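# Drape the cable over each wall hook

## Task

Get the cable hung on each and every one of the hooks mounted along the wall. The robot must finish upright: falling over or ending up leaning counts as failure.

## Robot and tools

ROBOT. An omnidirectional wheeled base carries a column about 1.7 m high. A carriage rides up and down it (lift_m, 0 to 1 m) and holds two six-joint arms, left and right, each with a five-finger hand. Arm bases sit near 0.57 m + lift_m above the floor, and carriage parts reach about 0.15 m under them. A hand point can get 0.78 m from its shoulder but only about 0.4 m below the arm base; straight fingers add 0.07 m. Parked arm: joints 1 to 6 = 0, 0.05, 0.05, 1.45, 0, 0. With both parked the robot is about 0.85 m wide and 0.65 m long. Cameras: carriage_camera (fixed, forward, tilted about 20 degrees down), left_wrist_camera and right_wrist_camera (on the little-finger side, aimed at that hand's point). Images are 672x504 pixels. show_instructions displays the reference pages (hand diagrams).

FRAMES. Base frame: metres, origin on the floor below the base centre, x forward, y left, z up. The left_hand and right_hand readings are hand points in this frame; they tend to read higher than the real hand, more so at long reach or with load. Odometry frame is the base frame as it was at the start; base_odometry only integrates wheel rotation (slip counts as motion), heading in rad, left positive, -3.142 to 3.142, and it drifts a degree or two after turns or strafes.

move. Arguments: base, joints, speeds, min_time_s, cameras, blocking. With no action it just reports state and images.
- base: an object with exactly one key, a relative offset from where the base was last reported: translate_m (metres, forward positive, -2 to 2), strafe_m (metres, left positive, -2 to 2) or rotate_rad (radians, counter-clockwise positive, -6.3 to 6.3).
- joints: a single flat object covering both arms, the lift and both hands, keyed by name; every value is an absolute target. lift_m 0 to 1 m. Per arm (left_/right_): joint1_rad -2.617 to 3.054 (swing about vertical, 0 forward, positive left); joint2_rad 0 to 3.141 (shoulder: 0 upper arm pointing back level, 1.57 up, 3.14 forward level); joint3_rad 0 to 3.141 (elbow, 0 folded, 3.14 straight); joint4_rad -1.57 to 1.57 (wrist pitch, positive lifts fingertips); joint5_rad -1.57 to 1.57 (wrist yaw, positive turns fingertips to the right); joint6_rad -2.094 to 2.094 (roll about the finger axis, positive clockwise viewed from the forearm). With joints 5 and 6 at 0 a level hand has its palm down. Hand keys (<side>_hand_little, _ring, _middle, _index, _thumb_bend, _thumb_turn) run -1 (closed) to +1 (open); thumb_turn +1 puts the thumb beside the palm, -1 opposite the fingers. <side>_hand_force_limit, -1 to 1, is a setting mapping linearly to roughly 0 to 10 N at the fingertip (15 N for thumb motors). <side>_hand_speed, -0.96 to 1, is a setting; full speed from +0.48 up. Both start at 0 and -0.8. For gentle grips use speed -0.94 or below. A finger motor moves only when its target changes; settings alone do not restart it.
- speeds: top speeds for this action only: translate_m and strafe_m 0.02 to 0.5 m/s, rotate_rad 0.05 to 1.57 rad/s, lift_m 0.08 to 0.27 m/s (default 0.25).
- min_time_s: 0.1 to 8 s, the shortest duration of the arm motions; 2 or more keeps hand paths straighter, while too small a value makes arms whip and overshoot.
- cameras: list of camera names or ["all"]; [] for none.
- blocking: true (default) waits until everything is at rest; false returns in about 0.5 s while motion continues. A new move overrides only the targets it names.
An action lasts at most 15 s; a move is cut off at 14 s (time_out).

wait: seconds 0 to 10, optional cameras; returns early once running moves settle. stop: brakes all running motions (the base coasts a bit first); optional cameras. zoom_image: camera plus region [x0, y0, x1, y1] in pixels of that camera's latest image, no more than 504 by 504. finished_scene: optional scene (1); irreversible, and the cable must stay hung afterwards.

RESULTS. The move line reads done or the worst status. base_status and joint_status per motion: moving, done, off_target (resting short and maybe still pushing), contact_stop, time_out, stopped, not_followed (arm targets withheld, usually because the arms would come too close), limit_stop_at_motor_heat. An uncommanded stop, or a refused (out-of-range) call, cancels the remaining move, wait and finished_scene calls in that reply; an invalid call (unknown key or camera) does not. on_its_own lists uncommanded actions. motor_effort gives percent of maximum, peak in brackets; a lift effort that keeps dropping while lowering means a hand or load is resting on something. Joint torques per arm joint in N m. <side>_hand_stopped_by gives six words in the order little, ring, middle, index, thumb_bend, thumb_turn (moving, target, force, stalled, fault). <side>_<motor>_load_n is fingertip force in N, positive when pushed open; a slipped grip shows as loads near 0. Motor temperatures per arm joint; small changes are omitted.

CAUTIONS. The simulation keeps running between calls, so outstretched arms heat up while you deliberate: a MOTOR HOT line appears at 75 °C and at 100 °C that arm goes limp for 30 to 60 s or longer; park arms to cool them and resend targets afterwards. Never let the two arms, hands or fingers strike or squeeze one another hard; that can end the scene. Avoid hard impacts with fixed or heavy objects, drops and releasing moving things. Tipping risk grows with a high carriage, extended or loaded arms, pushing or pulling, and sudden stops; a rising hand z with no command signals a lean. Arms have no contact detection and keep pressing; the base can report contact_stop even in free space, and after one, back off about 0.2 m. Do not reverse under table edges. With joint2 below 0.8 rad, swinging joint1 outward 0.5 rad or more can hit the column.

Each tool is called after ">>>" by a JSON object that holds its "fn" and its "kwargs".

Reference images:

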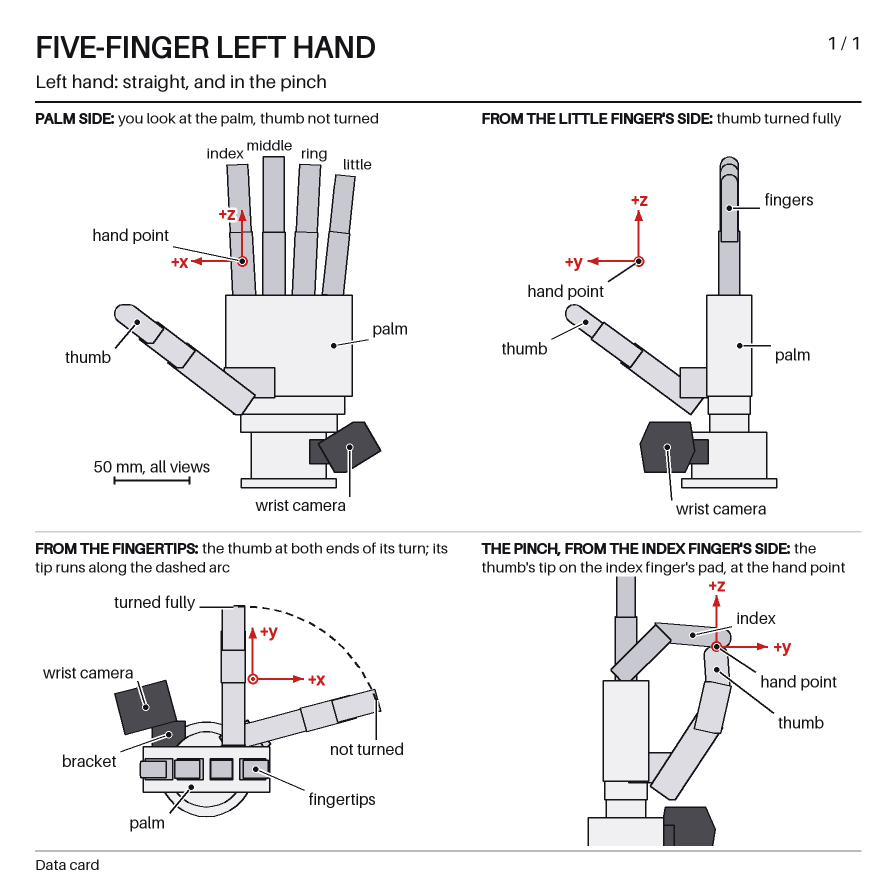

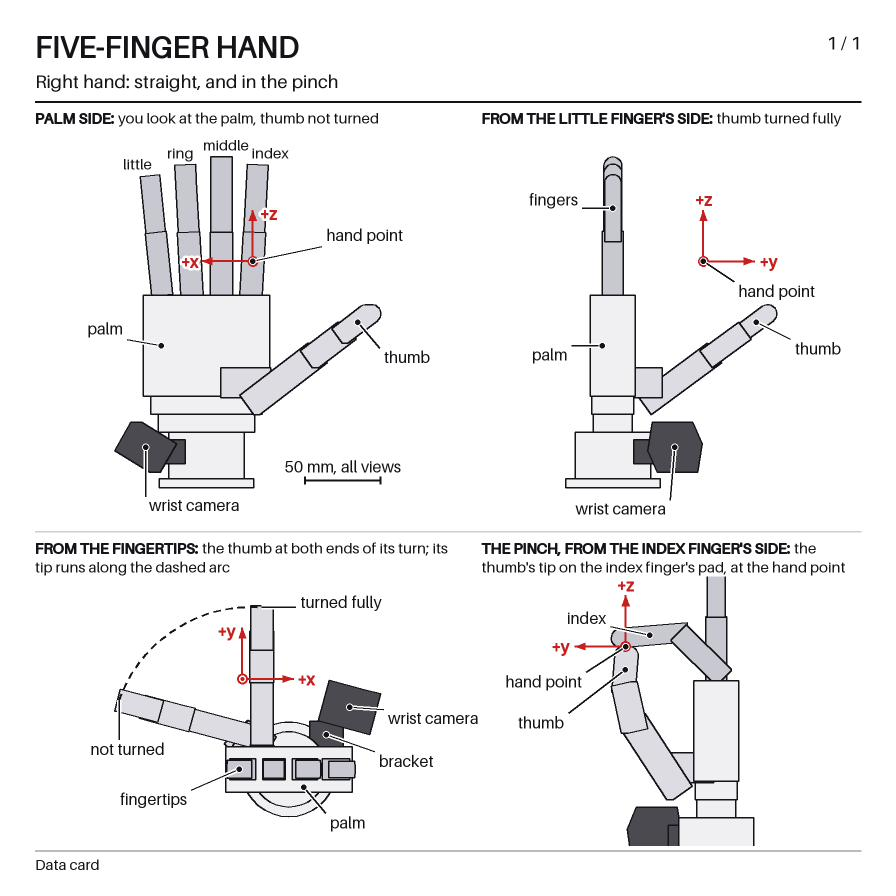

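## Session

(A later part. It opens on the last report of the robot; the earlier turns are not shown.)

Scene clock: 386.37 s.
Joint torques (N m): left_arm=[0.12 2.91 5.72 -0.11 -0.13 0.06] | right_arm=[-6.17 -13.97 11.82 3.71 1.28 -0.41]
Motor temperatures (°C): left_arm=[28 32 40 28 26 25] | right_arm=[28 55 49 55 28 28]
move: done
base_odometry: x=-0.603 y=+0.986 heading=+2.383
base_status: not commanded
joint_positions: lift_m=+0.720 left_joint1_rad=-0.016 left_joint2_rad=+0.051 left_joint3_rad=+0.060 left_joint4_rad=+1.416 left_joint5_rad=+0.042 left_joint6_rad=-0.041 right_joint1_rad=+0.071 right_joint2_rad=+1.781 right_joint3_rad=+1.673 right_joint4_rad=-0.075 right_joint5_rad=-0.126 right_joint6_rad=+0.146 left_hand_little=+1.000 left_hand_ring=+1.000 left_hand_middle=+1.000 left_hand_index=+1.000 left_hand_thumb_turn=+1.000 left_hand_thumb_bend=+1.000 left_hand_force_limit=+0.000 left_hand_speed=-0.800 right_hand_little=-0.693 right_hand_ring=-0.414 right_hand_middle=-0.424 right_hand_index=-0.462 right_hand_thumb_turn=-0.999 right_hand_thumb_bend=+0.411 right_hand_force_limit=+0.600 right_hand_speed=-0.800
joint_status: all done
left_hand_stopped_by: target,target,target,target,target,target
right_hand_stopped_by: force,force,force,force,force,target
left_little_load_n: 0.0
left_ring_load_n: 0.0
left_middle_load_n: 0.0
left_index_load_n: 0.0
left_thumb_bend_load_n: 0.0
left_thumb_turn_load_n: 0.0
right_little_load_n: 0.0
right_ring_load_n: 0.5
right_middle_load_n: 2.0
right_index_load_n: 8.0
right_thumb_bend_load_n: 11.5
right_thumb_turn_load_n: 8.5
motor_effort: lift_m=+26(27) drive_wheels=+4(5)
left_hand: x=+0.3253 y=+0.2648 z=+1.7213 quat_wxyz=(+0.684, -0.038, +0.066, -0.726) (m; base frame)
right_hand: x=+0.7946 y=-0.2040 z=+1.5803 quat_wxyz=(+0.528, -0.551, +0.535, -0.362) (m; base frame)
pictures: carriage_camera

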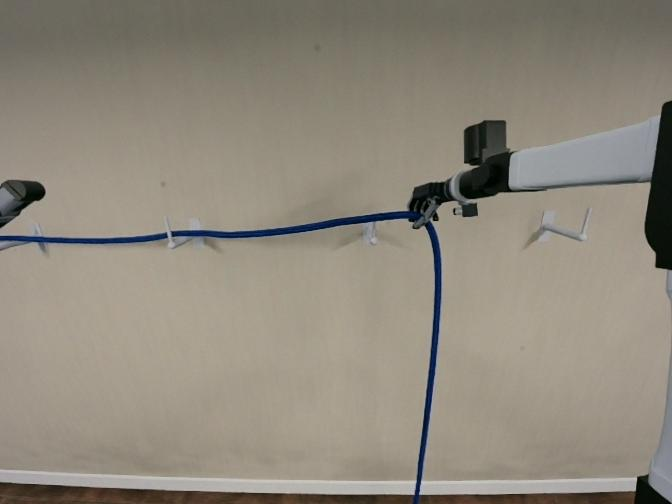

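>>> {"fn": "move", "kwargs": {"base": {"strafe_m": 0.015}, "joints": {"lift_m": 0.785}, "speeds": {"strafe_m": 0.05, "lift_m": 0.08}}}

>>> {"fn": "move", "kwargs": {"base": {"translate_m": 0.05}, "speeds": {"translate_m": 0.05}, "cameras": ["carriage_camera", "right_wrist_camera"]}}

>>> {"fn": "zoom_image", "kwargs": {"camera": "carriage_camera", "region": [300, 180, 460, 300]}}

>>> {"fn": "zoom_image", "kwargs": {"camera": "carriage_camera", "region": [100, 180, 400, 300]}}

Scene clock: 397.93 s.
Joint torques (N m): left_arm=[0.23 3.07 5.72 -0.06 -0.06 0.07] | right_arm=[-5.35 -13.87 11.71 3.77 1.22 -0.33]
Motor temperatures (°C): left_arm=[28 32 40 28 26 25] | right_arm=[29 58 53 58 29 28]
move: done
base_odometry: x=-0.613 y=+0.975 heading=+2.383
base_status: done
joint_positions: lift_m=+0.785 left_joint1_rad=-0.016 left_joint2_rad=+0.051 left_joint3_rad=+0.060 left_joint4_rad=+1.415 left_joint5_rad=+0.042 left_joint6_rad=-0.041 right_joint1_rad=+0.061 right_joint2_rad=+1.778 right_joint3_rad=+1.675 right_joint4_rad=-0.078 right_joint5_rad=-0.120 right_joint6_rad=+0.136 left_hand_little=+1.000 left_hand_ring=+1.000 left_hand_middle=+1.000 left_hand_index=+1.000 left_hand_thumb_turn=+1.000 left_hand_thumb_bend=+1.000 left_hand_force_limit=+0.000 left_hand_speed=-0.800 right_hand_little=-0.693 right_hand_ring=-0.414 right_hand_middle=-0.424 right_hand_index=-0.462 right_hand_thumb_turn=-0.999 right_hand_thumb_bend=+0.411 right_hand_force_limit=+0.600 right_hand_speed=-0.800
joint_status: all done
left_hand_stopped_by: target,target,target,target,target,target
right_hand_stopped_by: force,force,force,force,force,target
left_little_load_n: 0.0
left_ring_load_n: 0.0
left_middle_load_n: 0.0
left_index_load_n: 0.0
left_thumb_bend_load_n: 0.0
left_thumb_turn_load_n: 0.0
right_little_load_n: 0.5
right_ring_load_n: 0.0
right_middle_load_n: 1.5
right_index_load_n: 8.5
right_thumb_bend_load_n: 11.5
right_thumb_turn_load_n: 8.5
motor_effort: lift_m=+28(33) drive_wheels=+0(7)
left_hand: x=+0.3255 y=+0.2648 z=+1.7861 quat_wxyz=(+0.684, -0.038, +0.066, -0.726) (m; base frame)
right_hand: x=+0.7955 y=-0.2112 z=+1.6462 quat_wxyz=(+0.523, -0.550, +0.536, -0.370) (m; base frame)
pictures: none

Scene clock: 399.50 s.
Joint torques (N m): left_arm=[0.18 2.95 5.64 -0.09 -0.11 0.11] | right_arm=[-4.94 -13.65 11.77 3.81 1.12 -0.23]
Motor temperatures (°C): left_arm=[28 32 40 28 26 25] | right_arm=[29 58 54 58 29 28]
move: done
base_odometry: x=-0.649 y=+1.010 heading=+2.383
base_status: done
joint_positions: lift_m=+0.785 left_joint1_rad=-0.016 left_joint2_rad=+0.051 left_joint3_rad=+0.060 left_joint4_rad=+1.414 left_joint5_rad=+0.042 left_joint6_rad=-0.041 right_joint1_rad=+0.056 right_joint2_rad=+1.777 right_joint3_rad=+1.675 right_joint4_rad=-0.079 right_joint5_rad=-0.109 right_joint6_rad=+0.129 left_hand_little=+1.000 left_hand_ring=+1.000 left_hand_middle=+1.000 left_hand_index=+1.000 left_hand_thumb_turn=+1.000 left_hand_thumb_bend=+1.000 left_hand_force_limit=+0.000 left_hand_speed=-0.800 right_hand_little=-0.693 right_hand_ring=-0.414 right_hand_middle=-0.424 right_hand_index=-0.462 right_hand_thumb_turn=-0.999 right_hand_thumb_bend=+0.411 right_hand_force_limit=+0.600 right_hand_speed=-0.800
joint_status: not commanded
left_hand_stopped_by: target,target,target,target,target,target
right_hand_stopped_by: force,force,force,force,force,target
left_little_load_n: 0.0
left_ring_load_n: 0.0
left_middle_load_n: 0.0
left_index_load_n: 0.0
left_thumb_bend_load_n: 0.0
left_thumb_turn_load_n: 0.0
right_little_load_n: 0.0
right_ring_load_n: 0.0
right_middle_load_n: 2.5
right_index_load_n: 4.0
right_thumb_bend_load_n: 11.0
right_thumb_turn_load_n: 7.5
motor_effort: lift_m=+28(28) drive_wheels=-5(10)
left_hand: x=+0.3257 y=+0.2648 z=+1.7860 quat_wxyz=(+0.684, -0.038, +0.067, -0.726) (m; base frame)
right_hand: x=+0.7964 y=-0.2169 z=+1.6464 quat_wxyz=(+0.519, -0.548, +0.538, -0.377) (m; base frame)
pictures: carriage_camera, right_wrist_camera

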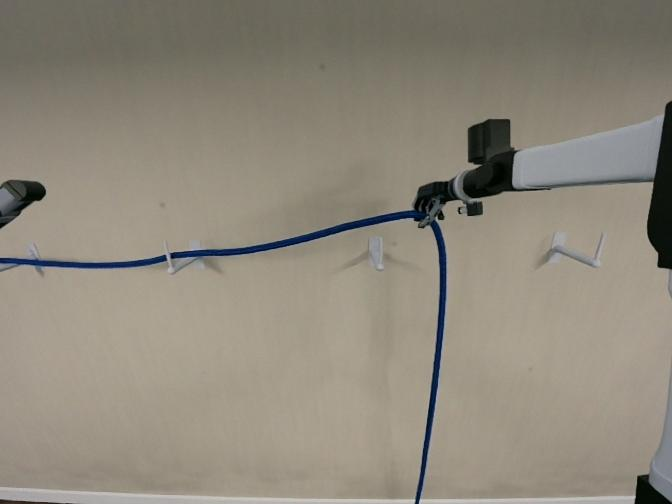

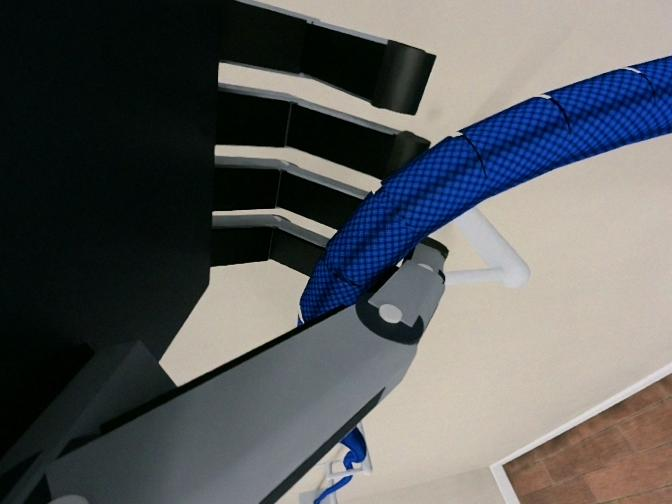

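Scaled by 3.150 from the camera's 672x504 image, which has a finer 960x720 frame.

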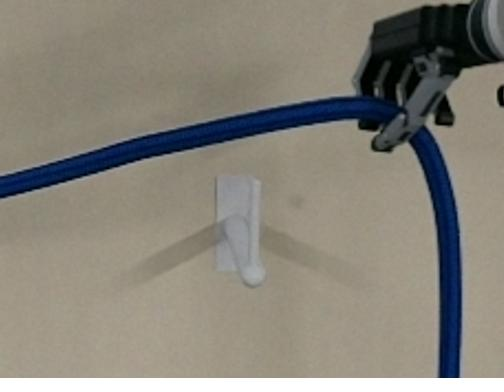

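Scaled by 1.680 from the camera's 672x504 image, which has a finer 960x720 frame.

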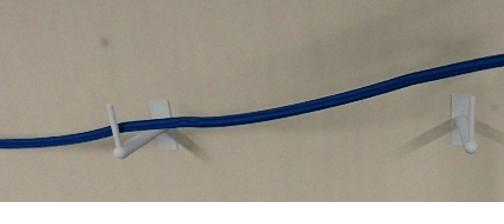

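>>> {"fn": "move", "kwargs": {"base": {"translate_m": 0.065}, "speeds": {"translate_m": 0.05}, "cameras": ["carriage_camera", "right_wrist_camera"]}}

>>> {"fn": "zoom_image", "kwargs": {"camera": "carriage_camera", "region": [300, 180, 460, 300]}}

>>> {"fn": "zoom_image", "kwargs": {"camera": "carriage_camera", "region": [100, 180, 400, 300]}}

Scene clock: 407.60 s.
Joint torques (N m): left_arm=[0.35 2.92 5.61 -0.05 -0.11 0.04] | right_arm=[-4.38 -13.44 11.9 3.8 1.02 -0.23]
Motor temperatures (°C): left_arm=[28 32 40 28 26 25] | right_arm=[29 57 56 58 28 28]
move: done
base_odometry: x=-0.696 y=+1.055 heading=+2.382
base_status: done
joint_positions: lift_m=+0.785 left_joint1_rad=-0.016 left_joint2_rad=+0.051 left_joint3_rad=+0.060 left_joint4_rad=+1.414 left_joint5_rad=+0.042 left_joint6_rad=-0.041 right_joint1_rad=+0.050 right_joint2_rad=+1.775 right_joint3_rad=+1.675 right_joint4_rad=-0.082 right_joint5_rad=-0.102 right_joint6_rad=+0.126 left_hand_little=+1.000 left_hand_ring=+1.000 left_hand_middle=+1.000 left_hand_index=+1.000 left_hand_thumb_turn=+1.000 left_hand_thumb_bend=+1.000 left_hand_force_limit=+0.000 left_hand_speed=-0.800 right_hand_little=-0.693 right_hand_ring=-0.414 right_hand_middle=-0.424 right_hand_index=-0.463 right_hand_thumb_turn=-0.999 right_hand_thumb_bend=+0.411 right_hand_force_limit=+0.600 right_hand_speed=-0.800
joint_status: not commanded
left_hand_stopped_by: target,target,target,target,target,target
right_hand_stopped_by: force,force,force,force,force,target
left_little_load_n: 0.0
left_ring_load_n: 0.0
left_middle_load_n: 0.0
left_index_load_n: 0.0
left_thumb_bend_load_n: 0.0
left_thumb_turn_load_n: 0.0
right_little_load_n: 0.0
right_ring_load_n: 0.0
right_middle_load_n: 3.0
right_index_load_n: 2.5
right_thumb_bend_load_n: 11.0
right_thumb_turn_load_n: 7.0
motor_effort: lift_m=+28(28) drive_wheels=-5(9)
left_hand: x=+0.3256 y=+0.2648 z=+1.7860 quat_wxyz=(+0.684, -0.038, +0.066, -0.726) (m; base frame)
right_hand: x=+0.7966 y=-0.2214 z=+1.6467 quat_wxyz=(+0.515, -0.546, +0.540, -0.381) (m; base frame)
pictures: carriage_camera, right_wrist_camera

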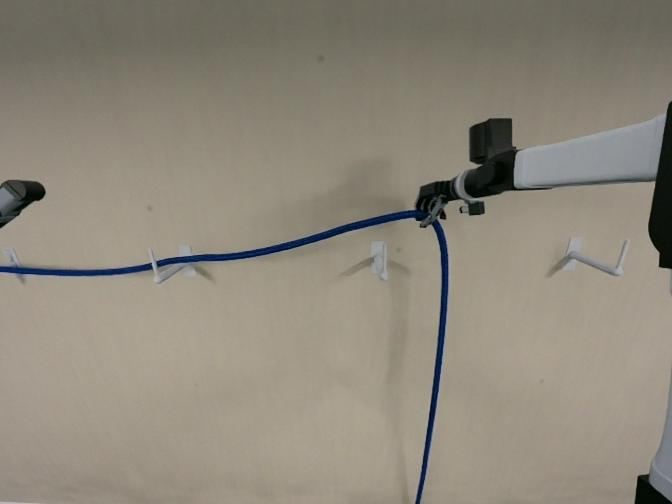

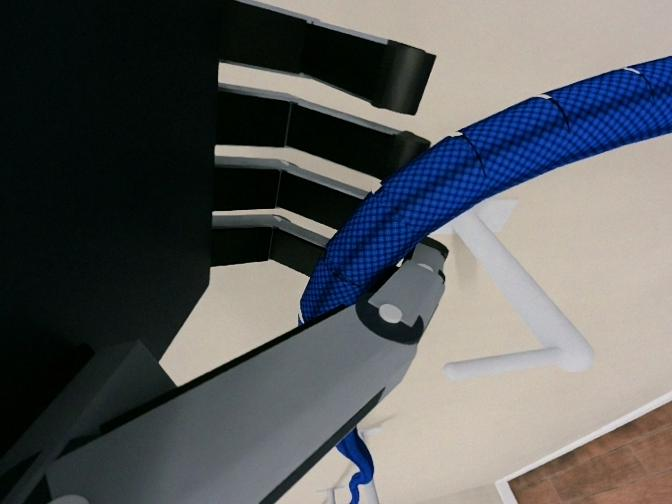

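Scaled by 3.150 from the camera's 672x504 image, which has a finer 960x720 frame.

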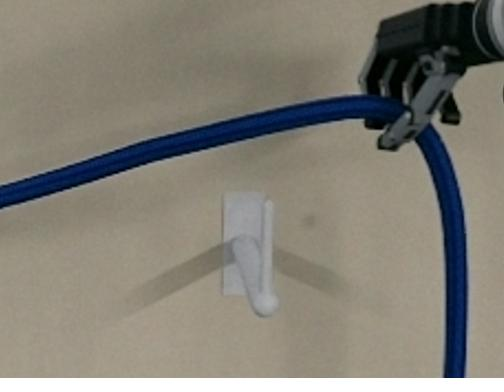

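Scaled by 1.680 from the camera's 672x504 image, which has a finer 960x720 frame.

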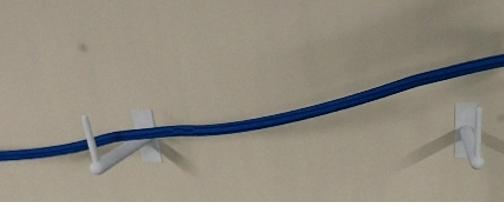

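>>> {"fn": "move", "kwargs": {"joints": {"lift_m": 0.715}, "speeds": {"lift_m": 0.08}, "cameras": ["carriage_camera", "right_wrist_camera"]}}

>>> {"fn": "zoom_image", "kwargs": {"camera": "carriage_camera", "region": [300, 150, 460, 270]}}

Scene clock: 422.73 s.
Joint torques (N m): left_arm=[0.35 2.96 5.49 -0.07 -0.11 0.07] | right_arm=[-3.64 -13.05 11.58 3.82 0.91 -0.22]
Motor temperatures (°C): left_arm=[28 32 40 28 26 25] | right_arm=[29 60 59 59 28 28]
move: done
base_odometry: x=-0.696 y=+1.055 heading=+2.382
base_status: not commanded
joint_positions: lift_m=+0.715 left_joint1_rad=-0.016 left_joint2_rad=+0.051 left_joint3_rad=+0.060 left_joint4_rad=+1.414 left_joint5_rad=+0.042 left_joint6_rad=-0.041 right_joint1_rad=+0.042 right_joint2_rad=+1.770 right_joint3_rad=+1.677 right_joint4_rad=-0.081 right_joint5_rad=-0.090 right_joint6_rad=+0.126 left_hand_little=+1.000 left_hand_ring=+1.000 left_hand_middle=+1.000 left_hand_index=+1.000 left_hand_thumb_turn=+1.000 left_hand_thumb_bend=+1.000 left_hand_force_limit=+0.000 left_hand_speed=-0.800 right_hand_little=-0.693 right_hand_ring=-0.414 right_hand_middle=-0.424 right_hand_index=-0.463 right_hand_thumb_turn=-0.999 right_hand_thumb_bend=+0.411 right_hand_force_limit=+0.600 right_hand_speed=-0.800
joint_status: all done
left_hand_stopped_by: target,target,target,target,target,target
right_hand_stopped_by: force,force,force,force,force,target
left_little_load_n: 0.0
left_ring_load_n: 0.0
left_middle_load_n: 0.0
left_index_load_n: 0.0
left_thumb_bend_load_n: 0.0
left_thumb_turn_load_n: 0.0
right_little_load_n: 0.0
right_ring_load_n: 0.0
right_middle_load_n: 4.0
right_index_load_n: 0.0
right_thumb_bend_load_n: 10.5
right_thumb_turn_load_n: 7.0
motor_effort: lift_m=+26(26) drive_wheels=-4(6)
left_hand: x=+0.3256 y=+0.2648 z=+1.7163 quat_wxyz=(+0.684, -0.038, +0.066, -0.726) (m; base frame)
right_hand: x=+0.7974 y=-0.2285 z=+1.5807 quat_wxyz=(+0.513, -0.539, +0.544, -0.388) (m; base frame)
pictures: carriage_camera, right_wrist_camera

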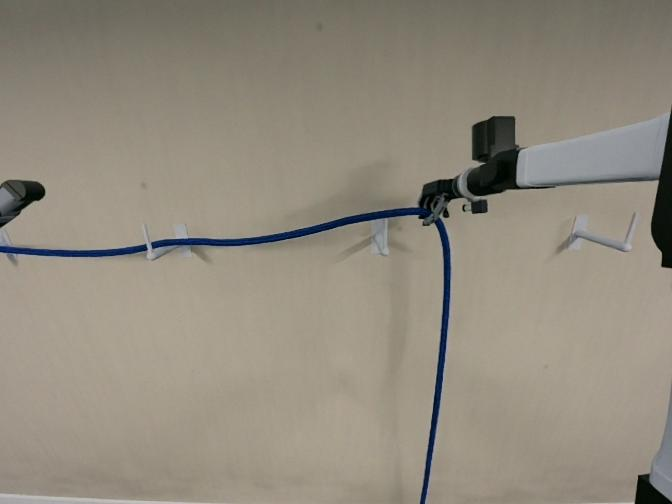

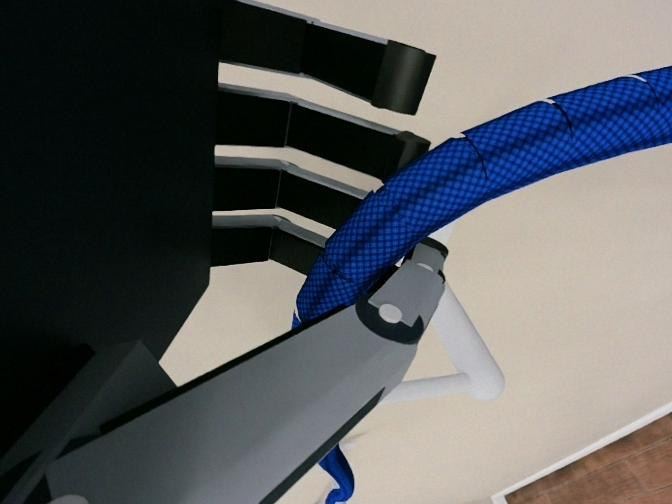

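Scaled by 3.150 from the camera's 672x504 image, which has a finer 960x720 frame.

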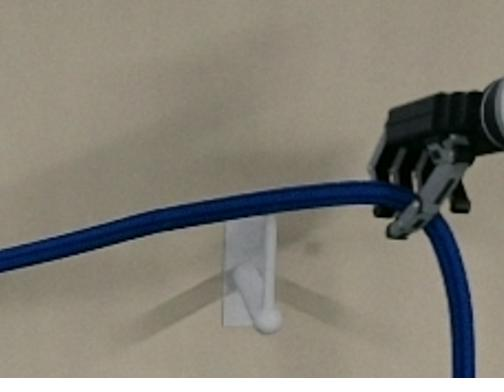

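>>> {"fn": "move", "kwargs": {"joints": {"lift_m": 0.685}, "speeds": {"lift_m": 0.08}, "cameras": ["carriage_camera", "right_wrist_camera"]}}

>>> {"fn": "zoom_image", "kwargs": {"camera": "carriage_camera", "region": [340, 180, 440, 255]}}

Scene clock: 427.23 s.
Joint torques (N m): left_arm=[0.16 3.28 5.68 -0.11 -0.12 0.08] | right_arm=[-3.69 -12 10.86 3.51 0.92 -0.22]
Motor temperatures (°C): left_arm=[28 32 41 28 26 25] | right_arm=[28 60 58 59 28 28]
move: done
base_odometry: x=-0.696 y=+1.055 heading=+2.382
base_status: not commanded
joint_positions: lift_m=+0.685 left_joint1_rad=-0.016 left_joint2_rad=+0.051 left_joint3_rad=+0.060 left_joint4_rad=+1.414 left_joint5_rad=+0.042 left_joint6_rad=-0.041 right_joint1_rad=+0.042 right_joint2_rad=+1.759 right_joint3_rad=+1.688 right_joint4_rad=-0.055 right_joint5_rad=-0.090 right_joint6_rad=+0.127 left_hand_little=+1.000 left_hand_ring=+1.000 left_hand_middle=+1.000 left_hand_index=+1.000 left_hand_thumb_turn=+1.000 left_hand_thumb_bend=+1.000 left_hand_force_limit=+0.000 left_hand_speed=-0.800 right_hand_little=-0.693 right_hand_ring=-0.414 right_hand_middle=-0.424 right_hand_index=-0.463 right_hand_thumb_turn=-0.999 right_hand_thumb_bend=+0.411 right_hand_force_limit=+0.600 right_hand_speed=-0.800
joint_status: all done
left_hand_stopped_by: target,target,target,target,target,target
right_hand_stopped_by: force,force,force,force,force,target
left_little_load_n: 0.0
left_ring_load_n: 0.0
left_middle_load_n: 0.0
left_index_load_n: 0.0
left_thumb_bend_load_n: 0.0
left_thumb_turn_load_n: 0.0
right_little_load_n: 0.0
right_ring_load_n: 0.0
right_middle_load_n: 3.0
right_index_load_n: 0.0
right_thumb_bend_load_n: 10.5
right_thumb_turn_load_n: 7.5
motor_effort: lift_m=+25(26) drive_wheels=-5(6)
left_hand: x=+0.3256 y=+0.2648 z=+1.6863 quat_wxyz=(+0.684, -0.038, +0.066, -0.726) (m; base frame)
right_hand: x=+0.7981 y=-0.2284 z=+1.5690 quat_wxyz=(+0.527, -0.529, +0.532, -0.400) (m; base frame)
pictures: carriage_camera, right_wrist_camera

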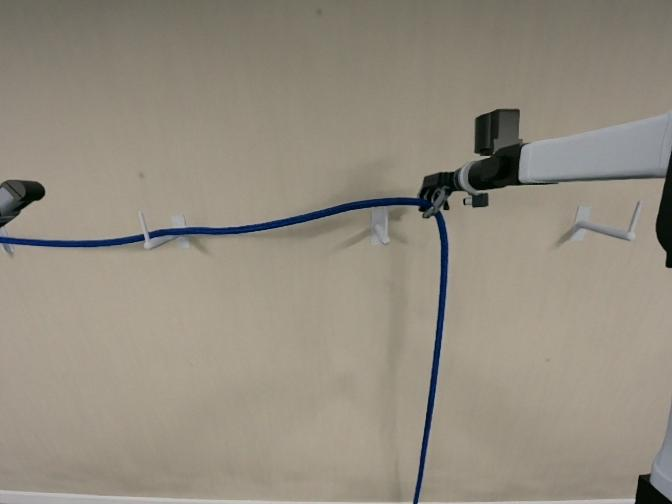

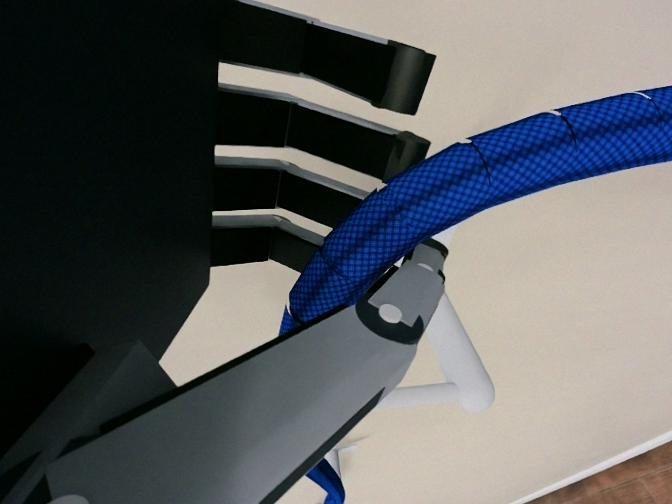

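Scaled by 5.040 from the camera's 672x504 image, which has a finer 960x720 frame.

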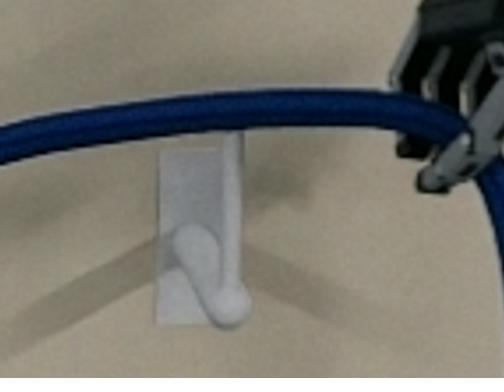

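>>> {"fn": "move", "kwargs": {"joints": {"lift_m": 0.75}, "speeds": {"lift_m": 0.1}}}

>>> {"fn": "move", "kwargs": {"base": {"translate_m": 0.025}, "speeds": {"translate_m": 0.04}, "cameras": ["carriage_camera", "right_wrist_camera"]}}

Scene clock: 437.50 s.
Joint torques (N m): left_arm=[0.14 3.08 5.63 -0.07 -0.08 0.08] | right_arm=[-3.86 -12.08 10.85 3.79 0.96 -0.23]
Motor temperatures (°C): left_arm=[28 32 41 28 26 25] | right_arm=[28 60 56 60 28 28]
move: done
base_odometry: x=-0.696 y=+1.055 heading=+2.382
base_status: not commanded
joint_positions: lift_m=+0.750 left_joint1_rad=-0.016 left_joint2_rad=+0.051 left_joint3_rad=+0.060 left_joint4_rad=+1.414 left_joint5_rad=+0.042 left_joint6_rad=-0.041 right_joint1_rad=+0.044 right_joint2_rad=+1.758 right_joint3_rad=+1.688 right_joint4_rad=-0.082 right_joint5_rad=-0.097 right_joint6_rad=+0.126 left_hand_little=+1.000 left_hand_ring=+1.000 left_hand_middle=+1.000 left_hand_index=+1.000 left_hand_thumb_turn=+1.000 left_hand_thumb_bend=+1.000 left_hand_force_limit=+0.000 left_hand_speed=-0.800 right_hand_little=-0.693 right_hand_ring=-0.414 right_hand_middle=-0.424 right_hand_index=-0.463 right_hand_thumb_turn=-0.999 right_hand_thumb_bend=+0.411 right_hand_force_limit=+0.600 right_hand_speed=-0.800
joint_status: all done
left_hand_stopped_by: target,target,target,target,target,target
right_hand_stopped_by: force,force,force,force,force,target
left_little_load_n: 0.0
left_ring_load_n: 0.0
left_middle_load_n: 0.0
left_index_load_n: 0.0
left_thumb_bend_load_n: 0.0
left_thumb_turn_load_n: 0.0
right_little_load_n: 0.0
right_ring_load_n: 0.0
right_middle_load_n: 3.0
right_index_load_n: 3.0
right_thumb_bend_load_n: 11.0
right_thumb_turn_load_n: 7.5
motor_effort: lift_m=+28(33) drive_wheels=-5(6)
left_hand: x=+0.3256 y=+0.2648 z=+1.7510 quat_wxyz=(+0.684, -0.038, +0.066, -0.726) (m; base frame)
right_hand: x=+0.7949 y=-0.2262 z=+1.6273 quat_wxyz=(+0.521, -0.536, +0.536, -0.391) (m; base frame)
pictures: none

Scene clock: 438.70 s.
Joint torques (N m): left_arm=[0.31 3.02 5.74 -0.08 -0.15 0.04] | right_arm=[-3.96 -12.04 10.76 3.88 1 -0.22]
Motor temperatures (°C): left_arm=[28 32 41 28 26 25] | right_arm=[28 60 56 61 28 28]
move: done
base_odometry: x=-0.714 y=+1.073 heading=+2.381
base_status: done
joint_positions: lift_m=+0.750 left_joint1_rad=-0.016 left_joint2_rad=+0.051 left_joint3_rad=+0.060 left_joint4_rad=+1.414 left_joint5_rad=+0.042 left_joint6_rad=-0.041 right_joint1_rad=+0.044 right_joint2_rad=+1.758 right_joint3_rad=+1.688 right_joint4_rad=-0.088 right_joint5_rad=-0.098 right_joint6_rad=+0.126 left_hand_little=+1.000 left_hand_ring=+1.000 left_hand_middle=+1.000 left_hand_index=+1.000 left_hand_thumb_turn=+1.000 left_hand_thumb_bend=+1.000 left_hand_force_limit=+0.000 left_hand_speed=-0.800 right_hand_little=-0.693 right_hand_ring=-0.414 right_hand_middle=-0.424 right_hand_index=-0.463 right_hand_thumb_turn=-0.999 right_hand_thumb_bend=+0.411 right_hand_force_limit=+0.600 right_hand_speed=-0.800
joint_status: not commanded
left_hand_stopped_by: target,target,target,target,target,target
right_hand_stopped_by: force,force,force,force,force,target
left_little_load_n: 0.0
left_ring_load_n: 0.0
left_middle_load_n: 0.0
left_index_load_n: 0.0
left_thumb_bend_load_n: 0.0
left_thumb_turn_load_n: 0.0
right_little_load_n: 0.0
right_ring_load_n: -0.5
right_middle_load_n: 3.0
right_index_load_n: 2.0
right_thumb_bend_load_n: 11.0
right_thumb_turn_load_n: 7.5
motor_effort: lift_m=+28(28) drive_wheels=+2(10)
left_hand: x=+0.3258 y=+0.2648 z=+1.7510 quat_wxyz=(+0.684, -0.038, +0.067, -0.726) (m; base frame)
right_hand: x=+0.7942 y=-0.2255 z=+1.6259 quat_wxyz=(+0.520, -0.538, +0.537, -0.389) (m; base frame)
pictures: carriage_camera, right_wrist_camera

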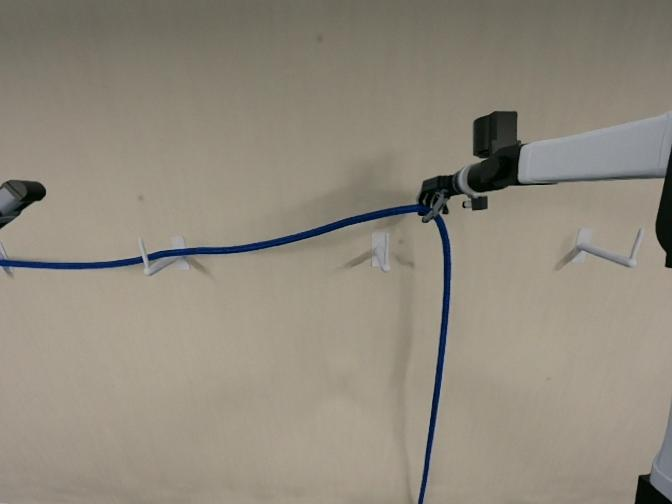

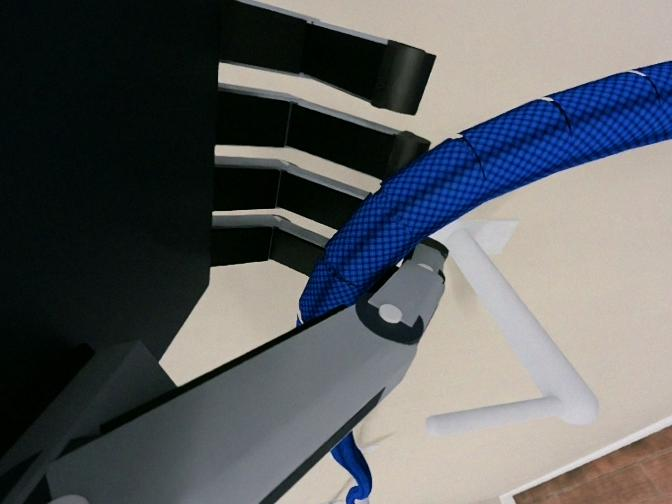

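>>> {"fn": "move", "kwargs": {"joints": {"lift_m": 0.66}, "speeds": {"lift_m": 0.08}, "cameras": ["carriage_camera", "right_wrist_camera"]}}

>>> {"fn": "zoom_image", "kwargs": {"camera": "carriage_camera", "region": [340, 160, 440, 235]}}

Scene clock: 452.00 s.
Joint torques (N m): left_arm=[-0.06 2.91 5.9 -0.09 -0.08 0.08] | right_arm=[-3.33 -12.16 10.77 3.8 0.8 -0.21]
Motor temperatures (°C): left_arm=[28 32 41 28 26 25] | right_arm=[28 60 55 66 28 28]
move: done
base_odometry: x=-0.714 y=+1.073 heading=+2.381
base_status: not commanded
joint_positions: lift_m=+0.660 left_joint1_rad=-0.016 left_joint2_rad=+0.051 left_joint3_rad=+0.060 left_joint4_rad=+1.414 left_joint5_rad=+0.042 left_joint6_rad=-0.041 right_joint1_rad=+0.037 right_joint2_rad=+1.758 right_joint3_rad=+1.688 right_joint4_rad=-0.081 right_joint5_rad=-0.081 right_joint6_rad=+0.124 left_hand_little=+1.000 left_hand_ring=+1.000 left_hand_middle=+1.000 left_hand_index=+1.000 left_hand_thumb_turn=+1.000 left_hand_thumb_bend=+1.000 left_hand_force_limit=+0.000 left_hand_speed=-0.800 right_hand_little=-0.693 right_hand_ring=-0.414 right_hand_middle=-0.424 right_hand_index=-0.463 right_hand_thumb_turn=-0.999 right_hand_thumb_bend=+0.411 right_hand_force_limit=+0.600 right_hand_speed=-0.800
joint_status: all done
left_hand_stopped_by: target,target,target,target,target,target
right_hand_stopped_by: force,force,force,force,force,target
left_little_load_n: 0.0
left_ring_load_n: 0.0
left_middle_load_n: 0.0
left_index_load_n: 0.0
left_thumb_bend_load_n: 0.0
left_thumb_turn_load_n: 0.0
right_little_load_n: 0.0
right_ring_load_n: 0.0
right_middle_load_n: 3.5
right_index_load_n: 0.0
right_thumb_bend_load_n: 11.0
right_thumb_turn_load_n: 7.5
motor_effort: lift_m=+25(26) drive_wheels=+3(5)
left_hand: x=+0.3258 y=+0.2648 z=+1.6612 quat_wxyz=(+0.684, -0.038, +0.067, -0.726) (m; base frame)
right_hand: x=+0.7966 y=-0.2331 z=+1.5378 quat_wxyz=(+0.516, -0.531, +0.541, -0.399) (m; base frame)
pictures: carriage_camera, right_wrist_camera

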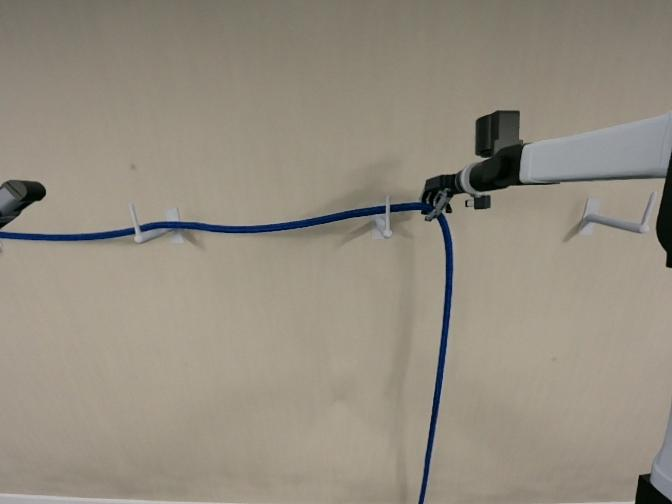

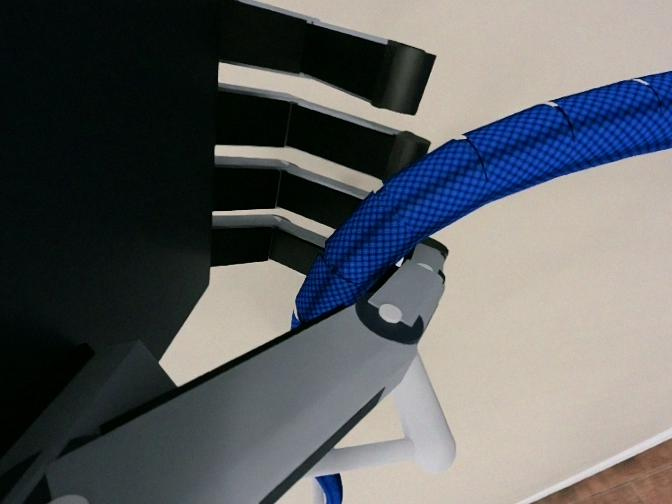

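Scaled by 5.040 from the camera's 672x504 image, which has a finer 960x720 frame.

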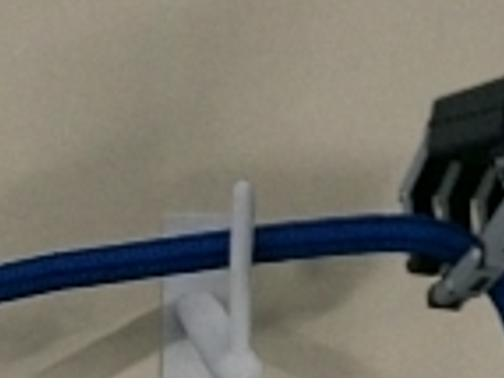

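>>> {"fn": "move", "kwargs": {"joints": {"lift_m": 0.595}, "speeds": {"lift_m": 0.08}, "cameras": ["carriage_camera", "right_wrist_camera"]}}

>>> {"fn": "zoom_image", "kwargs": {"camera": "carriage_camera", "region": [340, 130, 500, 250]}}

Scene clock: 456.83 s.
Joint torques (N m): left_arm=[0.16 2.85 5.74 -0.12 -0.1 0.02] | right_arm=[-3.37 -11.85 10.74 3.47 0.8 -0.23]
Motor temperatures (°C): left_arm=[28 32 41 28 26 25] | right_arm=[28 60 55 65 28 28]
move: done
base_odometry: x=-0.714 y=+1.073 heading=+2.381
base_status: not commanded
joint_positions: lift_m=+0.595 left_joint1_rad=-0.016 left_joint2_rad=+0.051 left_joint3_rad=+0.060 left_joint4_rad=+1.414 left_joint5_rad=+0.042 left_joint6_rad=-0.041 right_joint1_rad=+0.037 right_joint2_rad=+1.756 right_joint3_rad=+1.688 right_joint4_rad=-0.051 right_joint5_rad=-0.083 right_joint6_rad=+0.126 left_hand_little=+1.000 left_hand_ring=+1.000 left_hand_middle=+1.000 left_hand_index=+1.000 left_hand_thumb_turn=+1.000 left_hand_thumb_bend=+1.000 left_hand_force_limit=+0.000 left_hand_speed=-0.800 right_hand_little=-0.693 right_hand_ring=-0.414 right_hand_middle=-0.424 right_hand_index=-0.463 right_hand_thumb_turn=-0.999 right_hand_thumb_bend=+0.411 right_hand_force_limit=+0.600 right_hand_speed=-0.800
joint_status: all done
left_hand_stopped_by: target,target,target,target,target,target
right_hand_stopped_by: force,force,force,force,force,target
left_little_load_n: 0.0
left_ring_load_n: 0.0
left_middle_load_n: 0.0
left_index_load_n: 0.0
left_thumb_bend_load_n: 0.0
left_thumb_turn_load_n: 0.0
right_little_load_n: 0.0
right_ring_load_n: 0.0
right_middle_load_n: 3.5
right_index_load_n: 0.0
right_thumb_bend_load_n: 11.0
right_thumb_turn_load_n: 7.5
motor_effort: lift_m=+25(26) drive_wheels=+3(6)
left_hand: x=+0.3258 y=+0.2648 z=+1.5962 quat_wxyz=(+0.684, -0.038, +0.067, -0.726) (m; base frame)
right_hand: x=+0.7988 y=-0.2326 z=+1.4812 quat_wxyz=(+0.525, -0.525, +0.533, -0.406) (m; base frame)
pictures: carriage_camera, right_wrist_camera

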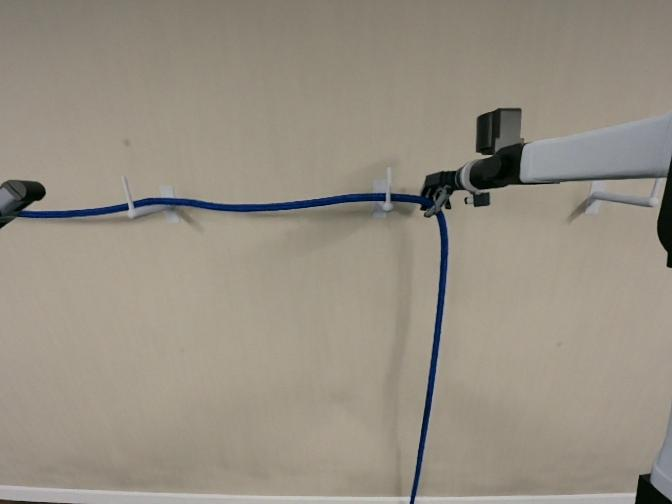

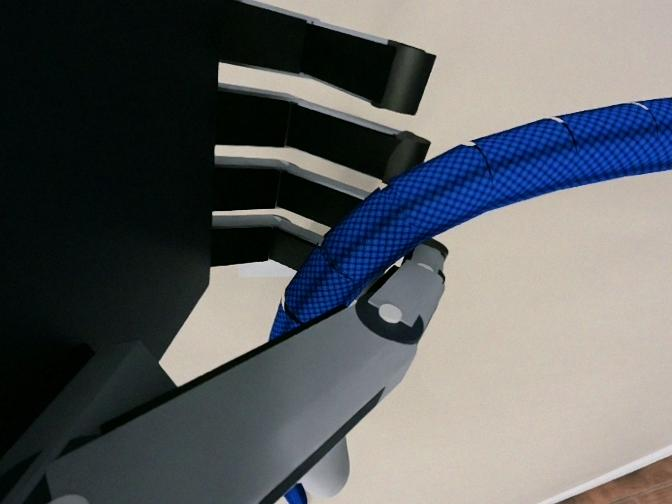

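Scaled by 3.150 from the camera's 672x504 image, which has a finer 960x720 frame.

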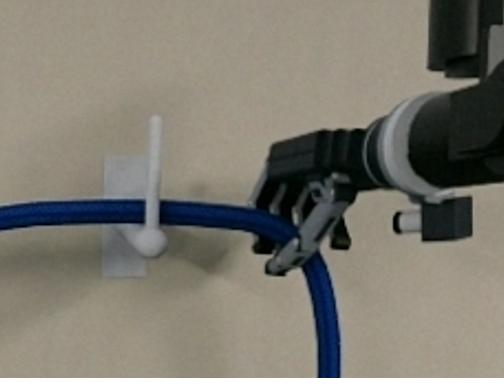

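>>> {"fn": "move", "kwargs": {"joints": {"lift_m": 0.58, "right_hand_thumb_bend": 0.62}, "speeds": {"lift_m": 0.08}, "cameras": ["carriage_camera", "right_wrist_camera"]}}

>>> {"fn": "zoom_image", "kwargs": {"camera": "carriage_camera", "region": [340, 130, 500, 250]}}

Scene clock: 462.83 s.
Joint torques (N m): left_arm=[0.35 2.85 5.7 -0.1 -0.14 0.05] | right_arm=[-3.26 -11.32 10.19 3.23 0.77 -0.23]
Motor temperatures (°C): left_arm=[28 32 41 28 26 25] | right_arm=[28 59 55 66 28 28]
move: done
base_odometry: x=-0.714 y=+1.073 heading=+2.381
base_status: not commanded
joint_positions: lift_m=+0.580 left_joint1_rad=-0.016 left_joint2_rad=+0.051 left_joint3_rad=+0.060 left_joint4_rad=+1.414 left_joint5_rad=+0.042 left_joint6_rad=-0.041 right_joint1_rad=+0.037 right_joint2_rad=+1.750 right_joint3_rad=+1.696 right_joint4_rad=-0.031 right_joint5_rad=-0.077 right_joint6_rad=+0.126 left_hand_little=+1.000 left_hand_ring=+1.000 left_hand_middle=+1.000 left_hand_index=+1.000 left_hand_thumb_turn=+1.000 left_hand_thumb_bend=+1.000 left_hand_force_limit=+0.000 left_hand_speed=-0.800 right_hand_little=-0.693 right_hand_ring=-0.414 right_hand_middle=-0.424 right_hand_index=-0.463 right_hand_thumb_turn=-1.000 right_hand_thumb_bend=+0.621 right_hand_force_limit=+0.600 right_hand_speed=-0.800
joint_status: all done
left_hand_stopped_by: target,target,target,target,target,target
right_hand_stopped_by: force,force,force,force,target,target
left_little_load_n: 0.0
left_ring_load_n: 0.0
left_middle_load_n: 0.0
left_index_load_n: 0.0
left_thumb_bend_load_n: 0.0
left_thumb_turn_load_n: 0.0
right_little_load_n: 0.0
right_ring_load_n: 0.0
right_middle_load_n: 2.5
right_index_load_n: 0.0
right_thumb_bend_load_n: 1.5
right_thumb_turn_load_n: 3.5
motor_effort: lift_m=+25(26) drive_wheels=+2(5)
left_hand: x=+0.3258 y=+0.2648 z=+1.5813 quat_wxyz=(+0.684, -0.038, +0.067, -0.726) (m; base frame)
right_hand: x=+0.7997 y=-0.2336 z=+1.4793 quat_wxyz=(+0.534, -0.516, +0.525, -0.416) (m; base frame)
pictures: carriage_camera, right_wrist_camera

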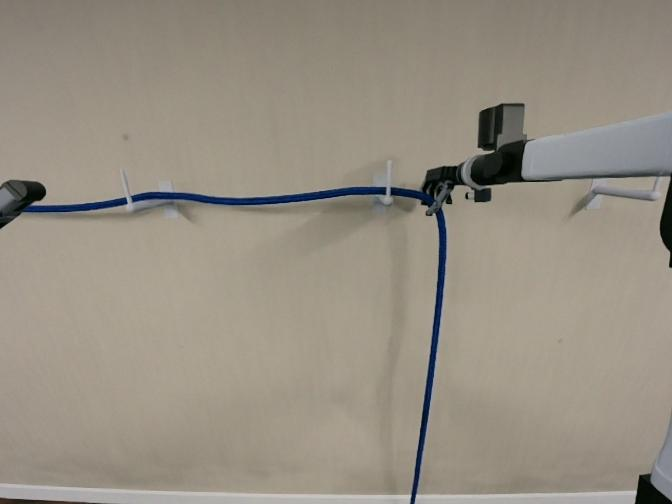

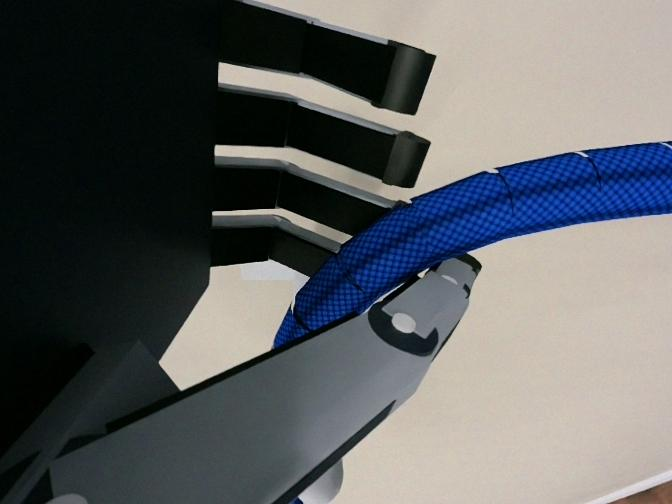

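Scaled by 3.150 from the camera's 672x504 image, which has a finer 960x720 frame.

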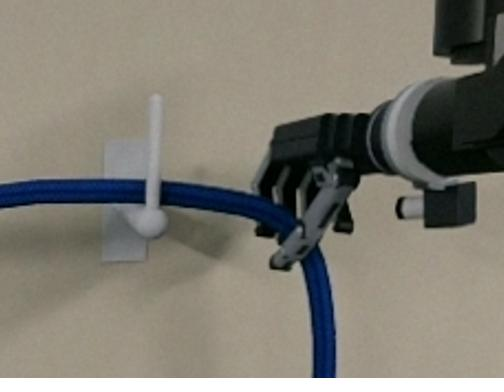

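>>> {"fn": "move", "kwargs": {"joints": {"lift_m": 0.48, "right_joint6_rad": 0.9, "right_joint4_rad": 0.1}, "speeds": {"lift_m": 0.08}, "min_time_s": 2, "cameras": ["carriage_camera", "right_wrist_camera"]}}

>>> {"fn": "zoom_image", "kwargs": {"camera": "carriage_camera", "region": [340, 100, 500, 250]}}

Scene clock: 472.30 s.
Joint torques (N m): left_arm=[0.38 2.97 5.72 -0.07 -0.11 0.07] | right_arm=[-1.07 -9.32 8.4 2.85 0.26 0.27]
Motor temperatures (°C): left_arm=[28 32 41 28 26 25] | right_arm=[28 56 57 65 28 28]
move: off_target
base_odometry: x=-0.714 y=+1.073 heading=+2.381
base_status: not commanded
joint_positions: lift_m=+0.480 left_joint1_rad=-0.016 left_joint2_rad=+0.051 left_joint3_rad=+0.060 left_joint4_rad=+1.414 left_joint5_rad=+0.042 left_joint6_rad=-0.041 right_joint1_rad=+0.012 right_joint2_rad=+1.728 right_joint3_rad=+1.718 right_joint4_rad=+0.051 right_joint5_rad=-0.026 right_joint6_rad=+0.878 left_hand_little=+1.000 left_hand_ring=+1.000 left_hand_middle=+1.000 left_hand_index=+1.000 left_hand_thumb_turn=+1.000 left_hand_thumb_bend=+1.000 left_hand_force_limit=+0.000 left_hand_speed=-0.800 right_hand_little=-0.693 right_hand_ring=-0.414 right_hand_middle=-0.424 right_hand_index=-0.463 right_hand_thumb_turn=-1.000 right_hand_thumb_bend=+0.621 right_hand_force_limit=+0.600 right_hand_speed=-0.800
joint_status: right_joint4_rad off_target (ended at +0.051, target +0.100); right_joint6_rad off_target (ended at +0.878, target +0.900); the others done
left_hand_stopped_by: target,target,target,target,target,target
right_hand_stopped_by: force,force,force,force,target,target
left_little_load_n: 0.0
left_ring_load_n: 0.0
left_middle_load_n: 0.0
left_index_load_n: 0.0
left_thumb_bend_load_n: -0.5
left_thumb_turn_load_n: -0.5
right_little_load_n: 0.0
right_ring_load_n: 0.0
right_middle_load_n: 0.0
right_index_load_n: 1.0
right_thumb_bend_load_n: 1.5
right_thumb_turn_load_n: -0.5
motor_effort: lift_m=+25(26) drive_wheels=-5(6)
left_hand: x=+0.3258 y=+0.2648 z=+1.4813 quat_wxyz=(+0.684, -0.038, +0.067, -0.726) (m; base frame)
right_hand: x=+0.8008 y=-0.2300 z=+1.4653 quat_wxyz=(+0.683, -0.248, +0.647, -0.232) (m; base frame)
pictures: carriage_camera, right_wrist_camera

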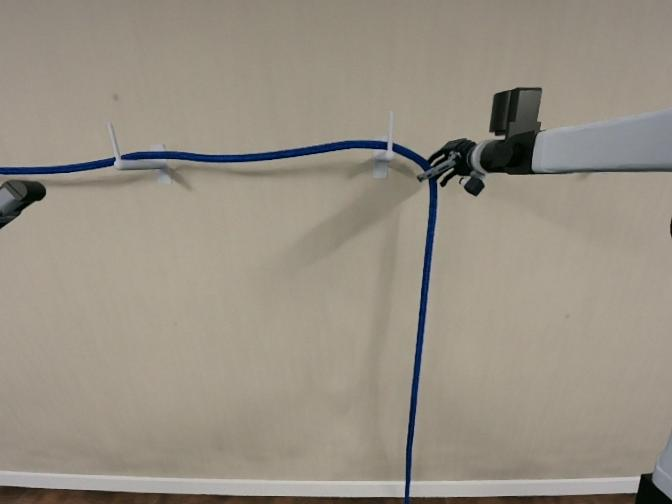

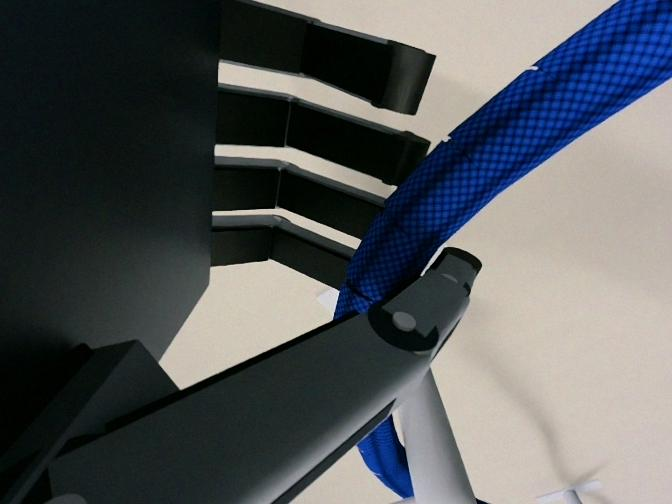

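Scaled by 3.150 from the camera's 672x504 image, which has a finer 960x720 frame.

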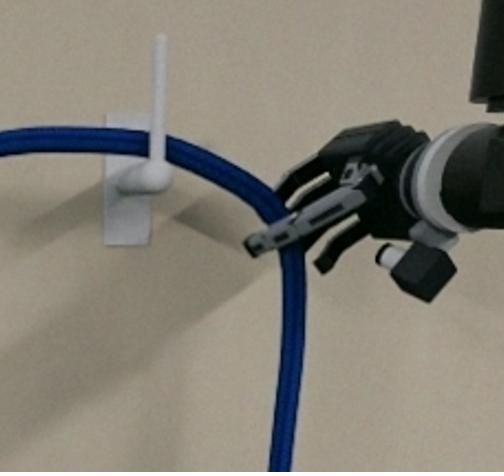

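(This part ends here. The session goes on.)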